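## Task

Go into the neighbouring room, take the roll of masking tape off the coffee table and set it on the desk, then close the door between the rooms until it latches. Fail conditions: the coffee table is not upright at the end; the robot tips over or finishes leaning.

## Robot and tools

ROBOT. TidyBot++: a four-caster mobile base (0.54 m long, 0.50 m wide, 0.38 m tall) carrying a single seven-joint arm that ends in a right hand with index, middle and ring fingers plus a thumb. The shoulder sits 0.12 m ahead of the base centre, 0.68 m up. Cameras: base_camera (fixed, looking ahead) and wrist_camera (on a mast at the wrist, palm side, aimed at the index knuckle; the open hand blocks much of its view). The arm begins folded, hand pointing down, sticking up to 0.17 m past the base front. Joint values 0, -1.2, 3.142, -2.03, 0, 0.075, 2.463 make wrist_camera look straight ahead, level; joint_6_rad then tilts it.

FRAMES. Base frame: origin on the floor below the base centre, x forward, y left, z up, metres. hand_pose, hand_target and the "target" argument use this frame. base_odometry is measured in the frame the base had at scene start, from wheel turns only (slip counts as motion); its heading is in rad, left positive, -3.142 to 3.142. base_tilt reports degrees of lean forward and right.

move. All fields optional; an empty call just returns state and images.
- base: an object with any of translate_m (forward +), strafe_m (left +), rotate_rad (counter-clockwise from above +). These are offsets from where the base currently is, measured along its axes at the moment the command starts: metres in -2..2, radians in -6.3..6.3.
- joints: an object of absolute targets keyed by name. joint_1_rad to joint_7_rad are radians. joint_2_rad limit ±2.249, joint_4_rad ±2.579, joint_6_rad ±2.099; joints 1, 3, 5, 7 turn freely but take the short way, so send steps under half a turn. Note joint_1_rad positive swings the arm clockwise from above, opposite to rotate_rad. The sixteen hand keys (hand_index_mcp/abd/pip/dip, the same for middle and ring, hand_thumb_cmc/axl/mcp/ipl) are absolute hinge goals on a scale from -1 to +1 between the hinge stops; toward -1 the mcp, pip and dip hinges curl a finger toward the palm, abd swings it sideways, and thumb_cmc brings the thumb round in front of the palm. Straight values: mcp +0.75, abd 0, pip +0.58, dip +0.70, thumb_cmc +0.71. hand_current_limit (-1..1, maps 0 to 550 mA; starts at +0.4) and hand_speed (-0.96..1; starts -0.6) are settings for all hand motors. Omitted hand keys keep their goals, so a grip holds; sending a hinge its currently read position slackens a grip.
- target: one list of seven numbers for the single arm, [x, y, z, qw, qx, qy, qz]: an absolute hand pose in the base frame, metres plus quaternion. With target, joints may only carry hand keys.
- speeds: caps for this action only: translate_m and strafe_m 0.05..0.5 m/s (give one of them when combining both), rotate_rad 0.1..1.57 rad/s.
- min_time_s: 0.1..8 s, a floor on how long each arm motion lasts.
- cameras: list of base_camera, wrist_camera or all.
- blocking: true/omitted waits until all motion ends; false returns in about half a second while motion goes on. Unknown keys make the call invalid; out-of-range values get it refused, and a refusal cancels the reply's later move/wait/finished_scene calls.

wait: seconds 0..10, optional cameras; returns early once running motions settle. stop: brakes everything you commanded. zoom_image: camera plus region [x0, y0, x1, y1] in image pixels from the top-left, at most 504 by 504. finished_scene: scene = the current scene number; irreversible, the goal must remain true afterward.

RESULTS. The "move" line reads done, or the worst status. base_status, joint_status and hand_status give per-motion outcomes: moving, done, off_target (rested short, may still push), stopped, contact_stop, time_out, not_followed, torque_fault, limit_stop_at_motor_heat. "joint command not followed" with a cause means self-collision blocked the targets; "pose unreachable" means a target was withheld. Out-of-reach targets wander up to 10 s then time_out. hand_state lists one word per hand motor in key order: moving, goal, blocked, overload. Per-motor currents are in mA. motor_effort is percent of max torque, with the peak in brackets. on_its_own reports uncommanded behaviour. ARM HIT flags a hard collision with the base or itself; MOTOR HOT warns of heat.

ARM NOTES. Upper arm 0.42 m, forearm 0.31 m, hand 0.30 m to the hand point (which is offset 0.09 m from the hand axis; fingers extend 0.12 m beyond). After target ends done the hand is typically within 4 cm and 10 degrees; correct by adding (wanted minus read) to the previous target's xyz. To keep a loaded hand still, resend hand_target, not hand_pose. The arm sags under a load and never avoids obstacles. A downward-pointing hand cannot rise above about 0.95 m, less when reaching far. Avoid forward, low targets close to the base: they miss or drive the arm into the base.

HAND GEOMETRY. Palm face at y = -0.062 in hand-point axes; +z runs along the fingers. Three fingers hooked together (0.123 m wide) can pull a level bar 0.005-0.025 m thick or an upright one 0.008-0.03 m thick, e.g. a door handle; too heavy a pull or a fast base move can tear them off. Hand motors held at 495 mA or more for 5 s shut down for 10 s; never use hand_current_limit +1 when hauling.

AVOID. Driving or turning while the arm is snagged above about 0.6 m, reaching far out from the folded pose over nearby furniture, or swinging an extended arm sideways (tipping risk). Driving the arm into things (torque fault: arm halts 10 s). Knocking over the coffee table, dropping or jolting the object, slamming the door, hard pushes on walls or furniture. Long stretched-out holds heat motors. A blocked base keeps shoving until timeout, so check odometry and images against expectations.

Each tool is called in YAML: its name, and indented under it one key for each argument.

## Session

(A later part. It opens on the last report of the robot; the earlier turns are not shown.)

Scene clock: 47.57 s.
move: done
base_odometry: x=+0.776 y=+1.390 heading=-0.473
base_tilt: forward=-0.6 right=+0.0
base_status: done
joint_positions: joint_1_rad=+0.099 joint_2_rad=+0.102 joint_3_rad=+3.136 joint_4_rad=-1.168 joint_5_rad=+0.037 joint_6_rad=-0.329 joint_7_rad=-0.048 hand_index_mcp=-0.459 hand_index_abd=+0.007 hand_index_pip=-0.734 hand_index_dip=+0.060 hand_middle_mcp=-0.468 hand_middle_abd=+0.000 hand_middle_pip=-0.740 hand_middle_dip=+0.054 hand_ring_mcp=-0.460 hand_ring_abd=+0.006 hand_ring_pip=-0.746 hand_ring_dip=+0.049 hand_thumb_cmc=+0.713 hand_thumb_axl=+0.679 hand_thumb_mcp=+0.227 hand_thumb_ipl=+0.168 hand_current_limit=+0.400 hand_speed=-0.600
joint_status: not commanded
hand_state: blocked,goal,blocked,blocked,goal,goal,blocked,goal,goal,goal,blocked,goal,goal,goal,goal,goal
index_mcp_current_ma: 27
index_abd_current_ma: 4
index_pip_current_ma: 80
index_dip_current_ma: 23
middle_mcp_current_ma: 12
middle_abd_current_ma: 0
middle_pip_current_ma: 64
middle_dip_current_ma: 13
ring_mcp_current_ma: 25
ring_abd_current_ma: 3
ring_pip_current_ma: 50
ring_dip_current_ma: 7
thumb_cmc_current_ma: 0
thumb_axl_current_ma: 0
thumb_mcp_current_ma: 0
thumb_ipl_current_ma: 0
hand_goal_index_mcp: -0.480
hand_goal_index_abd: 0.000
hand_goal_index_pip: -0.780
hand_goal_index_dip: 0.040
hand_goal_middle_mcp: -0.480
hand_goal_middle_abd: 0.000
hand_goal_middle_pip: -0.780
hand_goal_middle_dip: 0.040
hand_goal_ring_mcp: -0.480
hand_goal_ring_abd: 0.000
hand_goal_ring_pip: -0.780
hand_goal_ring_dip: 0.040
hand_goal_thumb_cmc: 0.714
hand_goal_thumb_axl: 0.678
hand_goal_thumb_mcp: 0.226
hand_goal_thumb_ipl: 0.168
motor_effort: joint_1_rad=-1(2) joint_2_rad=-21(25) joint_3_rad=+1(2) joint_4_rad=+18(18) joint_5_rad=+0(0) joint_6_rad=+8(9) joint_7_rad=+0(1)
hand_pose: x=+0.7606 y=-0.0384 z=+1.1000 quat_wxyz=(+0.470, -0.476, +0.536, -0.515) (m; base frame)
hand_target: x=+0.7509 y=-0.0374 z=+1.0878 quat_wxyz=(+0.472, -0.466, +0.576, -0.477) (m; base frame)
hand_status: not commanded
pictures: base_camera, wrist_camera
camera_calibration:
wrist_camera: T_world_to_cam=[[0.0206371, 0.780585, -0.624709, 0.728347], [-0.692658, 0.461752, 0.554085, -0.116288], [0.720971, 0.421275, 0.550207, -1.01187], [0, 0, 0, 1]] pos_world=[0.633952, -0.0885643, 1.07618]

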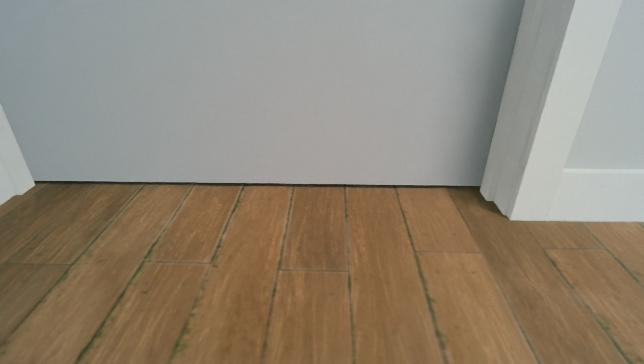

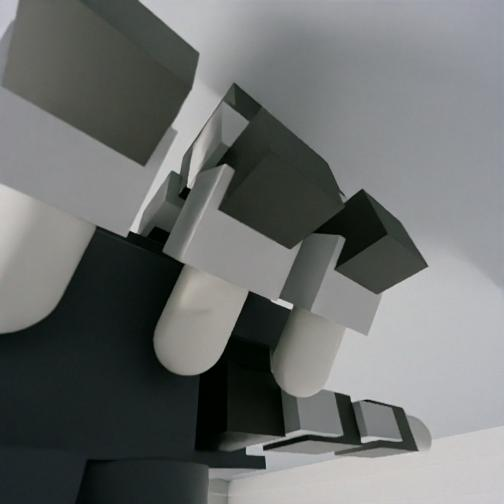

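move:
  base: {"strafe_m": -0.02}
  speeds: {"strafe_m": 0.1}
  joints: {"joint_2_rad": 0.085, "joint_4_rad": -1.63, "joint_6_rad": 0.2}
  min_time_s: 2

move:
  joints: {"joint_2_rad": 0.14, "joint_4_rad": -1.93, "joint_6_rad": 0.45}
  min_time_s: 2

Scene clock: 51.27 s.
move: done
base_odometry: x=+0.767 y=+1.373 heading=-0.473
base_tilt: forward=-0.6 right=+0.0
base_status: done
joint_positions: joint_1_rad=+0.108 joint_2_rad=+0.059 joint_3_rad=+3.138 joint_4_rad=-1.575 joint_5_rad=+0.037 joint_6_rad=+0.156 joint_7_rad=-0.048 hand_index_mcp=-0.459 hand_index_abd=+0.007 hand_index_pip=-0.734 hand_index_dip=+0.060 hand_middle_mcp=-0.464 hand_middle_abd=+0.000 hand_middle_pip=-0.744 hand_middle_dip=+0.054 hand_ring_mcp=-0.445 hand_ring_abd=+0.003 hand_ring_pip=-0.761 hand_ring_dip=+0.049 hand_thumb_cmc=+0.713 hand_thumb_axl=+0.679 hand_thumb_mcp=+0.227 hand_thumb_ipl=+0.168 hand_current_limit=+0.400 hand_speed=-0.600
joint_status: all done
hand_state: blocked,goal,blocked,blocked,goal,goal,blocked,goal,blocked,goal,goal,goal,goal,goal,goal,goal
index_mcp_current_ma: 27
index_abd_current_ma: 4
index_pip_current_ma: 80
index_dip_current_ma: 23
middle_mcp_current_ma: 17
middle_abd_current_ma: 0
middle_pip_current_ma: 56
middle_dip_current_ma: 13
ring_mcp_current_ma: 57
ring_abd_current_ma: 1
ring_pip_current_ma: 22
ring_dip_current_ma: 7
thumb_cmc_current_ma: 0
thumb_axl_current_ma: 0
thumb_mcp_current_ma: 0
thumb_ipl_current_ma: 0
hand_goal_index_mcp: -0.480
hand_goal_index_abd: 0.000
hand_goal_index_pip: -0.780
hand_goal_index_dip: 0.040
hand_goal_middle_mcp: -0.480
hand_goal_middle_abd: 0.000
hand_goal_middle_pip: -0.780
hand_goal_middle_dip: 0.040
hand_goal_ring_mcp: -0.480
hand_goal_ring_abd: 0.000
hand_goal_ring_pip: -0.780
hand_goal_ring_dip: 0.040
hand_goal_thumb_cmc: 0.714
hand_goal_thumb_axl: 0.678
hand_goal_thumb_mcp: 0.226
hand_goal_thumb_ipl: 0.168
motor_effort: joint_1_rad=-2(3) joint_2_rad=-14(23) joint_3_rad=-1(2) joint_4_rad=+11(19) joint_5_rad=-1(1) joint_6_rad=+3(9) joint_7_rad=-1(1)
hand_pose: x=+0.7647 y=-0.0413 z=+1.0252 quat_wxyz=(+0.499, -0.449, +0.502, -0.545) (m; base frame)
hand_target: x=+0.7710 y=-0.0396 z=+0.9905 quat_wxyz=(+0.511, -0.432, +0.534, -0.516) (m; base frame)
hand_status: not commanded
pictures: none

Scene clock: 53.90 s.
move: done
base_odometry: x=+0.767 y=+1.373 heading=-0.473
base_tilt: forward=-0.6 right=+0.0
base_status: not commanded
joint_positions: joint_1_rad=+0.113 joint_2_rad=+0.140 joint_3_rad=+3.143 joint_4_rad=-1.927 joint_5_rad=+0.035 joint_6_rad=+0.417 joint_7_rad=-0.055 hand_index_mcp=-0.459 hand_index_abd=+0.007 hand_index_pip=-0.734 hand_index_dip=+0.060 hand_middle_mcp=-0.464 hand_middle_abd=+0.000 hand_middle_pip=-0.744 hand_middle_dip=+0.054 hand_ring_mcp=-0.438 hand_ring_abd=+0.003 hand_ring_pip=-0.767 hand_ring_dip=+0.044 hand_thumb_cmc=+0.713 hand_thumb_axl=+0.679 hand_thumb_mcp=+0.227 hand_thumb_ipl=+0.168 hand_current_limit=+0.400 hand_speed=-0.600
joint_status: all done
hand_state: blocked,goal,blocked,blocked,goal,goal,blocked,goal,blocked,goal,goal,goal,goal,goal,goal,goal
index_mcp_current_ma: 27
index_abd_current_ma: 4
index_pip_current_ma: 80
index_dip_current_ma: 23
middle_mcp_current_ma: 17
middle_abd_current_ma: 0
middle_pip_current_ma: 56
middle_dip_current_ma: 13
ring_mcp_current_ma: 76
ring_abd_current_ma: 1
ring_pip_current_ma: 12
ring_dip_current_ma: 2
thumb_cmc_current_ma: 0
thumb_axl_current_ma: 0
thumb_mcp_current_ma: 0
thumb_ipl_current_ma: 0
hand_goal_index_mcp: -0.480
hand_goal_index_abd: 0.000
hand_goal_index_pip: -0.780
hand_goal_index_dip: 0.040
hand_goal_middle_mcp: -0.480
hand_goal_middle_abd: 0.000
hand_goal_middle_pip: -0.780
hand_goal_middle_dip: 0.040
hand_goal_ring_mcp: -0.480
hand_goal_ring_abd: 0.000
hand_goal_ring_pip: -0.780
hand_goal_ring_dip: 0.040
hand_goal_thumb_cmc: 0.714
hand_goal_thumb_axl: 0.678
hand_goal_thumb_mcp: 0.226
hand_goal_thumb_ipl: 0.168
motor_effort: joint_1_rad=-1(7) joint_2_rad=-21(24) joint_3_rad=+0(8) joint_4_rad=+16(18) joint_5_rad=+0(3) joint_6_rad=+9(10) joint_7_rad=+1(2)
hand_pose: x=+0.7468 y=-0.0418 z=+0.8407 quat_wxyz=(+0.461, -0.486, +0.551, -0.498) (m; base frame)
hand_target: x=+0.7505 y=-0.0374 z=+0.8509 quat_wxyz=(+0.485, -0.456, +0.563, -0.490) (m; base frame)
hand_status: not commanded
pictures: none

move:
  base: {"translate_m": -0.09}

move:
  joints: {"joint_2_rad": 0.1, "joint_4_rad": -1.15, "joint_6_rad": -0.42}
  min_time_s: 1.5

move:
  base: {"translate_m": 0.125}
  speeds: {"translate_m": 0.15}
  cameras: ["base_camera"]

Scene clock: 56.27 s.
move: done
base_odometry: x=+0.687 y=+1.414 heading=-0.473
base_tilt: forward=-0.7 right=+0.0
base_status: done
joint_positions: joint_1_rad=+0.113 joint_2_rad=+0.134 joint_3_rad=+3.143 joint_4_rad=-1.927 joint_5_rad=+0.035 joint_6_rad=+0.417 joint_7_rad=-0.055 hand_index_mcp=-0.459 hand_index_abd=+0.007 hand_index_pip=-0.734 hand_index_dip=+0.060 hand_middle_mcp=-0.464 hand_middle_abd=+0.000 hand_middle_pip=-0.744 hand_middle_dip=+0.054 hand_ring_mcp=-0.438 hand_ring_abd=+0.003 hand_ring_pip=-0.767 hand_ring_dip=+0.044 hand_thumb_cmc=+0.713 hand_thumb_axl=+0.679 hand_thumb_mcp=+0.227 hand_thumb_ipl=+0.168 hand_current_limit=+0.400 hand_speed=-0.600
joint_status: not commanded
hand_state: blocked,goal,blocked,blocked,goal,goal,blocked,goal,blocked,goal,goal,goal,goal,goal,goal,goal
index_mcp_current_ma: 28
index_abd_current_ma: 4
index_pip_current_ma: 80
index_dip_current_ma: 23
middle_mcp_current_ma: 17
middle_abd_current_ma: 0
middle_pip_current_ma: 56
middle_dip_current_ma: 13
ring_mcp_current_ma: 76
ring_abd_current_ma: 1
ring_pip_current_ma: 12
ring_dip_current_ma: 2
thumb_cmc_current_ma: 0
thumb_axl_current_ma: 0
thumb_mcp_current_ma: 0
thumb_ipl_current_ma: 0
hand_goal_index_mcp: -0.480
hand_goal_index_abd: 0.000
hand_goal_index_pip: -0.780
hand_goal_index_dip: 0.040
hand_goal_middle_mcp: -0.480
hand_goal_middle_abd: 0.000
hand_goal_middle_pip: -0.780
hand_goal_middle_dip: 0.040
hand_goal_ring_mcp: -0.480
hand_goal_ring_abd: 0.000
hand_goal_ring_pip: -0.780
hand_goal_ring_dip: 0.040
hand_goal_thumb_cmc: 0.714
hand_goal_thumb_axl: 0.678
hand_goal_thumb_mcp: 0.226
hand_goal_thumb_ipl: 0.168
motor_effort: joint_1_rad=-1(1) joint_2_rad=-21(24) joint_3_rad=+0(1) joint_4_rad=+16(18) joint_5_rad=+0(1) joint_6_rad=+8(9) joint_7_rad=+0(1)
hand_pose: x=+0.7458 y=-0.0416 z=+0.8444 quat_wxyz=(+0.463, -0.485, +0.549, -0.499) (m; base frame)
hand_target: x=+0.7505 y=-0.0374 z=+0.8509 quat_wxyz=(+0.485, -0.456, +0.563, -0.490) (m; base frame)
hand_status: not commanded
pictures: none

Scene clock: 58.67 s.
move: done
base_odometry: x=+0.687 y=+1.414 heading=-0.473
base_tilt: forward=-0.7 right=+0.0
base_status: not commanded
joint_positions: joint_1_rad=+0.113 joint_2_rad=+0.111 joint_3_rad=+3.143 joint_4_rad=-1.170 joint_5_rad=+0.035 joint_6_rad=-0.326 joint_7_rad=-0.055 hand_index_mcp=-0.459 hand_index_abd=+0.007 hand_index_pip=-0.734 hand_index_dip=+0.060 hand_middle_mcp=-0.464 hand_middle_abd=+0.000 hand_middle_pip=-0.744 hand_middle_dip=+0.054 hand_ring_mcp=-0.438 hand_ring_abd=+0.003 hand_ring_pip=-0.767 hand_ring_dip=+0.044 hand_thumb_cmc=+0.713 hand_thumb_axl=+0.679 hand_thumb_mcp=+0.227 hand_thumb_ipl=+0.168 hand_current_limit=+0.400 hand_speed=-0.600
joint_status: all done
hand_state: blocked,goal,blocked,blocked,goal,goal,blocked,goal,blocked,goal,goal,goal,goal,goal,goal,goal
index_mcp_current_ma: 28
index_abd_current_ma: 4
index_pip_current_ma: 80
index_dip_current_ma: 23
middle_mcp_current_ma: 17
middle_abd_current_ma: 0
middle_pip_current_ma: 56
middle_dip_current_ma: 13
ring_mcp_current_ma: 76
ring_abd_current_ma: 1
ring_pip_current_ma: 12
ring_dip_current_ma: 2
thumb_cmc_current_ma: 0
thumb_axl_current_ma: 0
thumb_mcp_current_ma: 0
thumb_ipl_current_ma: 0
hand_goal_index_mcp: -0.480
hand_goal_index_abd: 0.000
hand_goal_index_pip: -0.780
hand_goal_index_dip: 0.040
hand_goal_middle_mcp: -0.480
hand_goal_middle_abd: 0.000
hand_goal_middle_pip: -0.780
hand_goal_middle_dip: 0.040
hand_goal_ring_mcp: -0.480
hand_goal_ring_abd: 0.000
hand_goal_ring_pip: -0.780
hand_goal_ring_dip: 0.040
hand_goal_thumb_cmc: 0.714
hand_goal_thumb_axl: 0.678
hand_goal_thumb_mcp: 0.226
hand_goal_thumb_ipl: 0.168
motor_effort: joint_1_rad=-1(1) joint_2_rad=-21(24) joint_3_rad=+0(1) joint_4_rad=+17(19) joint_5_rad=+0(0) joint_6_rad=+8(10) joint_7_rad=+0(1)
hand_pose: x=+0.7636 y=-0.0513 z=+1.0947 quat_wxyz=(+0.465, -0.470, +0.545, -0.516) (m; base frame)
hand_target: x=+0.7509 y=-0.0374 z=+1.0878 quat_wxyz=(+0.472, -0.466, +0.576, -0.477) (m; base frame)
hand_status: not commanded
pictures: none

Scene clock: 60.17 s.
move: done
base_odometry: x=+0.798 y=+1.356 heading=-0.473
base_tilt: forward=-0.6 right=-0.1
base_status: done
joint_positions: joint_1_rad=+0.113 joint_2_rad=+0.075 joint_3_rad=+3.143 joint_4_rad=-1.167 joint_5_rad=+0.035 joint_6_rad=-0.345 joint_7_rad=-0.055 hand_index_mcp=-0.473 hand_index_abd=+0.010 hand_index_pip=-0.725 hand_index_dip=+0.059 hand_middle_mcp=-0.464 hand_middle_abd=+0.000 hand_middle_pip=-0.744 hand_middle_dip=+0.054 hand_ring_mcp=-0.438 hand_ring_abd=+0.003 hand_ring_pip=-0.767 hand_ring_dip=+0.044 hand_thumb_cmc=+0.726 hand_thumb_axl=+0.676 hand_thumb_mcp=+0.226 hand_thumb_ipl=+0.168 hand_current_limit=+0.400 hand_speed=-0.600
joint_status: not commanded
hand_state: goal,goal,blocked,goal,goal,goal,blocked,goal,blocked,goal,goal,goal,goal,goal,goal,goal
index_mcp_current_ma: 5
index_abd_current_ma: 6
index_pip_current_ma: 104
index_dip_current_ma: 21
middle_mcp_current_ma: 18
middle_abd_current_ma: 0
middle_pip_current_ma: 56
middle_dip_current_ma: 13
ring_mcp_current_ma: 76
ring_abd_current_ma: 1
ring_pip_current_ma: 12
ring_dip_current_ma: 2
thumb_cmc_current_ma: 10
thumb_axl_current_ma: -1
thumb_mcp_current_ma: 0
thumb_ipl_current_ma: 0
hand_goal_index_mcp: -0.480
hand_goal_index_abd: 0.000
hand_goal_index_pip: -0.780
hand_goal_index_dip: 0.040
hand_goal_middle_mcp: -0.480
hand_goal_middle_abd: 0.000
hand_goal_middle_pip: -0.780
hand_goal_middle_dip: 0.040
hand_goal_ring_mcp: -0.480
hand_goal_ring_abd: 0.000
hand_goal_ring_pip: -0.780
hand_goal_ring_dip: 0.040
hand_goal_thumb_cmc: 0.714
hand_goal_thumb_axl: 0.678
hand_goal_thumb_mcp: 0.226
hand_goal_thumb_ipl: 0.168
motor_effort: joint_1_rad=-1(3) joint_2_rad=-16(22) joint_3_rad=+1(1) joint_4_rad=+17(20) joint_5_rad=+0(1) joint_6_rad=+9(15) joint_7_rad=+0(1)
hand_pose: x=+0.7470 y=-0.0498 z=+1.1132 quat_wxyz=(+0.469, -0.465, +0.540, -0.521) (m; base frame)
hand_target: x=+0.7509 y=-0.0374 z=+1.0878 quat_wxyz=(+0.472, -0.466, +0.576, -0.477) (m; base frame)
hand_status: not commanded
pictures: base_camera

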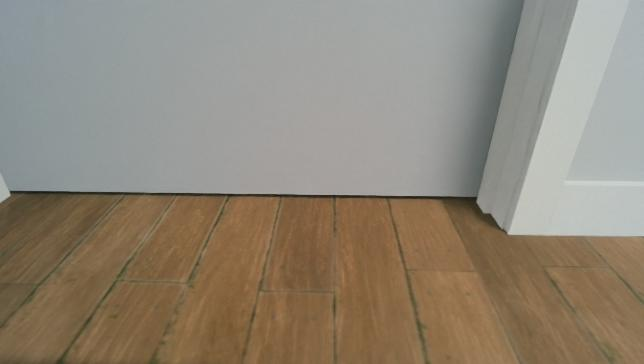

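move:
  joints: {"joint_2_rad": 0.1, "joint_4_rad": -1.65, "joint_6_rad": 0.2}
  min_time_s: 2

move:
  joints: {"joint_2_rad": 0.12, "joint_4_rad": -1.77, "joint_6_rad": 0.32}
  min_time_s: 1
  cameras: ["base_camera"]

Scene clock: 63.20 s.
move: done
base_odometry: x=+0.798 y=+1.357 heading=-0.473
base_tilt: forward=-0.7 right=+0.0
base_status: not commanded
joint_positions: joint_1_rad=+0.116 joint_2_rad=+0.029 joint_3_rad=+3.144 joint_4_rad=-1.596 joint_5_rad=+0.035 joint_6_rad=+0.148 joint_7_rad=-0.055 hand_index_mcp=-0.487 hand_index_abd=+0.010 hand_index_pip=-0.722 hand_index_dip=+0.059 hand_middle_mcp=-0.464 hand_middle_abd=+0.000 hand_middle_pip=-0.744 hand_middle_dip=+0.054 hand_ring_mcp=-0.451 hand_ring_abd=-0.017 hand_ring_pip=-0.756 hand_ring_dip=+0.047 hand_thumb_cmc=+0.733 hand_thumb_axl=+0.677 hand_thumb_mcp=+0.226 hand_thumb_ipl=+0.168 hand_current_limit=+0.400 hand_speed=-0.600
joint_status: all done
hand_state: goal,goal,blocked,goal,goal,goal,blocked,goal,blocked,goal,blocked,goal,goal,goal,goal,goal
index_mcp_current_ma: -5
index_abd_current_ma: 6
index_pip_current_ma: 115
index_dip_current_ma: 21
middle_mcp_current_ma: 18
middle_abd_current_ma: 0
middle_pip_current_ma: 56
middle_dip_current_ma: 13
ring_mcp_current_ma: 43
ring_abd_current_ma: -15
ring_pip_current_ma: 30
ring_dip_current_ma: 4
thumb_cmc_current_ma: 22
thumb_axl_current_ma: 0
thumb_mcp_current_ma: 0
thumb_ipl_current_ma: 0
hand_goal_index_mcp: -0.480
hand_goal_index_abd: 0.000
hand_goal_index_pip: -0.780
hand_goal_index_dip: 0.040
hand_goal_middle_mcp: -0.480
hand_goal_middle_abd: 0.000
hand_goal_middle_pip: -0.780
hand_goal_middle_dip: 0.040
hand_goal_ring_mcp: -0.480
hand_goal_ring_abd: 0.000
hand_goal_ring_pip: -0.780
hand_goal_ring_dip: 0.040
hand_goal_thumb_cmc: 0.714
hand_goal_thumb_axl: 0.678
hand_goal_thumb_mcp: 0.226
hand_goal_thumb_ipl: 0.168
motor_effort: joint_1_rad=-4(4) joint_2_rad=-6(18) joint_3_rad=-2(3) joint_4_rad=+12(18) joint_5_rad=-2(2) joint_6_rad=+4(10) joint_7_rad=-2(2)
hand_pose: x=+0.7518 y=-0.0472 z=+1.0298 quat_wxyz=(+0.498, -0.443, +0.506, -0.547) (m; base frame)
hand_target: x=+0.7730 y=-0.0399 z=+0.9684 quat_wxyz=(+0.503, -0.440, +0.544, -0.508) (m; base frame)
hand_status: not commanded
pictures: none

Scene clock: 64.50 s.
move: off_target
base_odometry: x=+0.798 y=+1.357 heading=-0.473
base_tilt: forward=-0.6 right=+0.0
base_status: not commanded
joint_positions: joint_1_rad=+0.116 joint_2_rad=+0.030 joint_3_rad=+3.144 joint_4_rad=-1.694 joint_5_rad=+0.035 joint_6_rad=+0.304 joint_7_rad=-0.055 hand_index_mcp=-0.473 hand_index_abd=+0.010 hand_index_pip=-0.723 hand_index_dip=+0.059 hand_middle_mcp=-0.464 hand_middle_abd=+0.000 hand_middle_pip=-0.744 hand_middle_dip=+0.054 hand_ring_mcp=-0.451 hand_ring_abd=-0.027 hand_ring_pip=-0.756 hand_ring_dip=+0.048 hand_thumb_cmc=+0.726 hand_thumb_axl=+0.677 hand_thumb_mcp=+0.226 hand_thumb_ipl=+0.168 hand_current_limit=+0.400 hand_speed=-0.600
joint_status: joint_4_rad off_target (ended at -1.694, target -1.770); the others done
hand_state: goal,goal,blocked,goal,goal,goal,blocked,goal,blocked,blocked,blocked,goal,goal,goal,goal,goal
index_mcp_current_ma: 5
index_abd_current_ma: 6
index_pip_current_ma: 110
index_dip_current_ma: 21
middle_mcp_current_ma: 18
middle_abd_current_ma: 0
middle_pip_current_ma: 56
middle_dip_current_ma: 13
ring_mcp_current_ma: 43
ring_abd_current_ma: -28
ring_pip_current_ma: 30
ring_dip_current_ma: 6
thumb_cmc_current_ma: 10
thumb_axl_current_ma: 0
thumb_mcp_current_ma: 0
thumb_ipl_current_ma: 0
hand_goal_index_mcp: -0.480
hand_goal_index_abd: 0.000
hand_goal_index_pip: -0.780
hand_goal_index_dip: 0.040
hand_goal_middle_mcp: -0.480
hand_goal_middle_abd: 0.000
hand_goal_middle_pip: -0.780
hand_goal_middle_dip: 0.040
hand_goal_ring_mcp: -0.480
hand_goal_ring_abd: 0.000
hand_goal_ring_pip: -0.780
hand_goal_ring_dip: 0.040
hand_goal_thumb_cmc: 0.714
hand_goal_thumb_axl: 0.678
hand_goal_thumb_mcp: 0.226
hand_goal_thumb_ipl: 0.168
motor_effort: joint_1_rad=-2(4) joint_2_rad=-7(7) joint_3_rad=-1(3) joint_4_rad=+7(13) joint_5_rad=-2(2) joint_6_rad=+0(4) joint_7_rad=-2(2)
hand_pose: x=+0.7518 y=-0.0460 z=+1.0162 quat_wxyz=(+0.512, -0.430, +0.489, -0.559) (m; base frame)
hand_target: x=+0.7690 y=-0.0394 z=+0.9188 quat_wxyz=(+0.498, -0.445, +0.550, -0.503) (m; base frame)
hand_status: not commanded
pictures: base_camera

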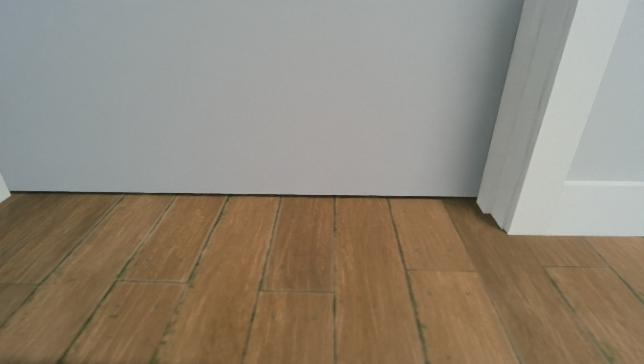

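move:
  joints: {"joint_2_rad": 0.15, "joint_4_rad": -1.87, "joint_6_rad": 0.35}
  min_time_s: 1

move:
  joints: {"joint_2_rad": 0.18, "joint_4_rad": -1.93, "joint_6_rad": 0.38}
  min_time_s: 1
  cameras: ["base_camera"]

Scene clock: 66.83 s.
move: done
base_odometry: x=+0.798 y=+1.356 heading=-0.473
base_tilt: forward=-0.6 right=-0.1
base_status: not commanded
joint_positions: joint_1_rad=+0.114 joint_2_rad=+0.138 joint_3_rad=+3.145 joint_4_rad=-1.861 joint_5_rad=+0.031 joint_6_rad=+0.334 joint_7_rad=-0.059 hand_index_mcp=-0.459 hand_index_abd=+0.008 hand_index_pip=-0.735 hand_index_dip=+0.059 hand_middle_mcp=-0.464 hand_middle_abd=+0.000 hand_middle_pip=-0.744 hand_middle_dip=+0.054 hand_ring_mcp=-0.451 hand_ring_abd=-0.004 hand_ring_pip=-0.756 hand_ring_dip=+0.048 hand_thumb_cmc=+0.715 hand_thumb_axl=+0.677 hand_thumb_mcp=+0.226 hand_thumb_ipl=+0.168 hand_current_limit=+0.400 hand_speed=-0.600
joint_status: all done
hand_state: blocked,goal,blocked,goal,goal,goal,blocked,goal,blocked,goal,blocked,goal,goal,goal,goal,goal
index_mcp_current_ma: 27
index_abd_current_ma: 5
index_pip_current_ma: 79
index_dip_current_ma: 21
middle_mcp_current_ma: 18
middle_abd_current_ma: 0
middle_pip_current_ma: 55
middle_dip_current_ma: 13
ring_mcp_current_ma: 43
ring_abd_current_ma: -2
ring_pip_current_ma: 30
ring_dip_current_ma: 6
thumb_cmc_current_ma: 0
thumb_axl_current_ma: 0
thumb_mcp_current_ma: 0
thumb_ipl_current_ma: 0
hand_goal_index_mcp: -0.480
hand_goal_index_abd: 0.000
hand_goal_index_pip: -0.780
hand_goal_index_dip: 0.040
hand_goal_middle_mcp: -0.480
hand_goal_middle_abd: 0.000
hand_goal_middle_pip: -0.780
hand_goal_middle_dip: 0.040
hand_goal_ring_mcp: -0.480
hand_goal_ring_abd: 0.000
hand_goal_ring_pip: -0.780
hand_goal_ring_dip: 0.040
hand_goal_thumb_cmc: 0.714
hand_goal_thumb_axl: 0.678
hand_goal_thumb_mcp: 0.226
hand_goal_thumb_ipl: 0.168
motor_effort: joint_1_rad=-1(8) joint_2_rad=-21(23) joint_3_rad=+1(8) joint_4_rad=+17(18) joint_5_rad=+0(3) joint_6_rad=+8(9) joint_7_rad=+0(2)
hand_pose: x=+0.7540 y=-0.0448 z=+0.8557 quat_wxyz=(+0.457, -0.486, +0.558, -0.494) (m; base frame)
hand_target: x=+0.7566 y=-0.0380 z=+0.8496 quat_wxyz=(+0.472, -0.466, +0.576, -0.477) (m; base frame)
hand_status: not commanded
pictures: none

Scene clock: 68.13 s.
move: done
base_odometry: x=+0.798 y=+1.356 heading=-0.473
base_tilt: forward=-0.6 right=-0.1
base_status: not commanded
joint_positions: joint_1_rad=+0.114 joint_2_rad=+0.158 joint_3_rad=+3.145 joint_4_rad=-1.915 joint_5_rad=+0.031 joint_6_rad=+0.334 joint_7_rad=-0.059 hand_index_mcp=-0.459 hand_index_abd=+0.008 hand_index_pip=-0.735 hand_index_dip=+0.059 hand_middle_mcp=-0.464 hand_middle_abd=+0.000 hand_middle_pip=-0.744 hand_middle_dip=+0.054 hand_ring_mcp=-0.451 hand_ring_abd=-0.004 hand_ring_pip=-0.756 hand_ring_dip=+0.048 hand_thumb_cmc=+0.715 hand_thumb_axl=+0.677 hand_thumb_mcp=+0.226 hand_thumb_ipl=+0.168 hand_current_limit=+0.400 hand_speed=-0.600
joint_status: all done
hand_state: blocked,goal,blocked,goal,goal,goal,blocked,goal,blocked,goal,blocked,goal,goal,goal,goal,goal
index_mcp_current_ma: 27
index_abd_current_ma: 5
index_pip_current_ma: 78
index_dip_current_ma: 21
middle_mcp_current_ma: 18
middle_abd_current_ma: 0
middle_pip_current_ma: 55
middle_dip_current_ma: 13
ring_mcp_current_ma: 43
ring_abd_current_ma: -2
ring_pip_current_ma: 30
ring_dip_current_ma: 6
thumb_cmc_current_ma: 0
thumb_axl_current_ma: 0
thumb_mcp_current_ma: 0
thumb_ipl_current_ma: 0
hand_goal_index_mcp: -0.480
hand_goal_index_abd: 0.000
hand_goal_index_pip: -0.780
hand_goal_index_dip: 0.040
hand_goal_middle_mcp: -0.480
hand_goal_middle_abd: 0.000
hand_goal_middle_pip: -0.780
hand_goal_middle_dip: 0.040
hand_goal_ring_mcp: -0.480
hand_goal_ring_abd: 0.000
hand_goal_ring_pip: -0.780
hand_goal_ring_dip: 0.040
hand_goal_thumb_cmc: 0.714
hand_goal_thumb_axl: 0.678
hand_goal_thumb_mcp: 0.226
hand_goal_thumb_ipl: 0.168
motor_effort: joint_1_rad=-1(1) joint_2_rad=-21(23) joint_3_rad=+0(1) joint_4_rad=+16(17) joint_5_rad=+0(0) joint_6_rad=+8(9) joint_7_rad=+0(1)
hand_pose: x=+0.7429 y=-0.0435 z=+0.8122 quat_wxyz=(+0.438, -0.502, +0.576, -0.473) (m; base frame)
hand_target: x=+0.7484 y=-0.0371 z=+0.8053 quat_wxyz=(+0.456, -0.479, +0.592, -0.461) (m; base frame)
hand_status: not commanded
pictures: base_camera

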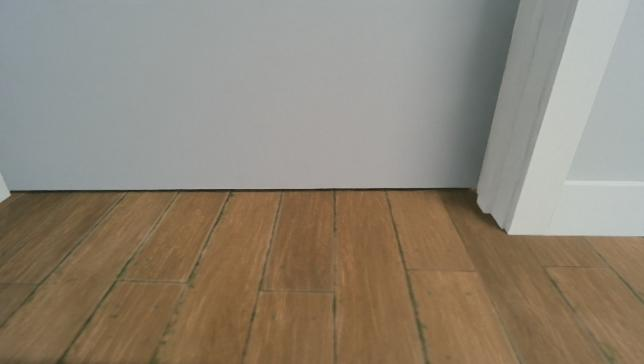

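move:
  base: {"translate_m": 0.12}
  speeds: {"translate_m": 0.2}
  cameras: ["base_camera"]

Scene clock: 69.97 s.
move: done
base_odometry: x=+0.905 y=+1.302 heading=-0.473
base_tilt: forward=-0.6 right=+0.0
base_status: done
joint_positions: joint_1_rad=+0.115 joint_2_rad=+0.177 joint_3_rad=+3.145 joint_4_rad=-1.936 joint_5_rad=+0.031 joint_6_rad=+0.334 joint_7_rad=-0.059 hand_index_mcp=-0.458 hand_index_abd=+0.008 hand_index_pip=-0.737 hand_index_dip=+0.056 hand_middle_mcp=-0.464 hand_middle_abd=+0.000 hand_middle_pip=-0.744 hand_middle_dip=+0.054 hand_ring_mcp=-0.451 hand_ring_abd=-0.004 hand_ring_pip=-0.756 hand_ring_dip=+0.048 hand_thumb_cmc=+0.715 hand_thumb_axl=+0.676 hand_thumb_mcp=+0.226 hand_thumb_ipl=+0.168 hand_current_limit=+0.400 hand_speed=-0.600
joint_status: not commanded
hand_state: blocked,goal,blocked,goal,goal,goal,blocked,goal,blocked,goal,blocked,goal,goal,goal,goal,goal
index_mcp_current_ma: 29
index_abd_current_ma: 5
index_pip_current_ma: 72
index_dip_current_ma: 17
middle_mcp_current_ma: 18
middle_abd_current_ma: 0
middle_pip_current_ma: 55
middle_dip_current_ma: 13
ring_mcp_current_ma: 43
ring_abd_current_ma: -2
ring_pip_current_ma: 30
ring_dip_current_ma: 6
thumb_cmc_current_ma: 0
thumb_axl_current_ma: -1
thumb_mcp_current_ma: 0
thumb_ipl_current_ma: 0
hand_goal_index_mcp: -0.480
hand_goal_index_abd: 0.000
hand_goal_index_pip: -0.780
hand_goal_index_dip: 0.040
hand_goal_middle_mcp: -0.480
hand_goal_middle_abd: 0.000
hand_goal_middle_pip: -0.780
hand_goal_middle_dip: 0.040
hand_goal_ring_mcp: -0.480
hand_goal_ring_abd: 0.000
hand_goal_ring_pip: -0.780
hand_goal_ring_dip: 0.040
hand_goal_thumb_cmc: 0.714
hand_goal_thumb_axl: 0.678
hand_goal_thumb_mcp: 0.226
hand_goal_thumb_ipl: 0.168
motor_effort: joint_1_rad=-1(4) joint_2_rad=-22(25) joint_3_rad=+0(2) joint_4_rad=+16(25) joint_5_rad=+0(1) joint_6_rad=+8(12) joint_7_rad=+1(1)
hand_pose: x=+0.7388 y=-0.0434 z=+0.7893 quat_wxyz=(+0.428, -0.510, +0.586, -0.462) (m; base frame)
hand_target: x=+0.7484 y=-0.0371 z=+0.8053 quat_wxyz=(+0.456, -0.479, +0.592, -0.461) (m; base frame)
hand_status: not commanded
pictures: base_camera

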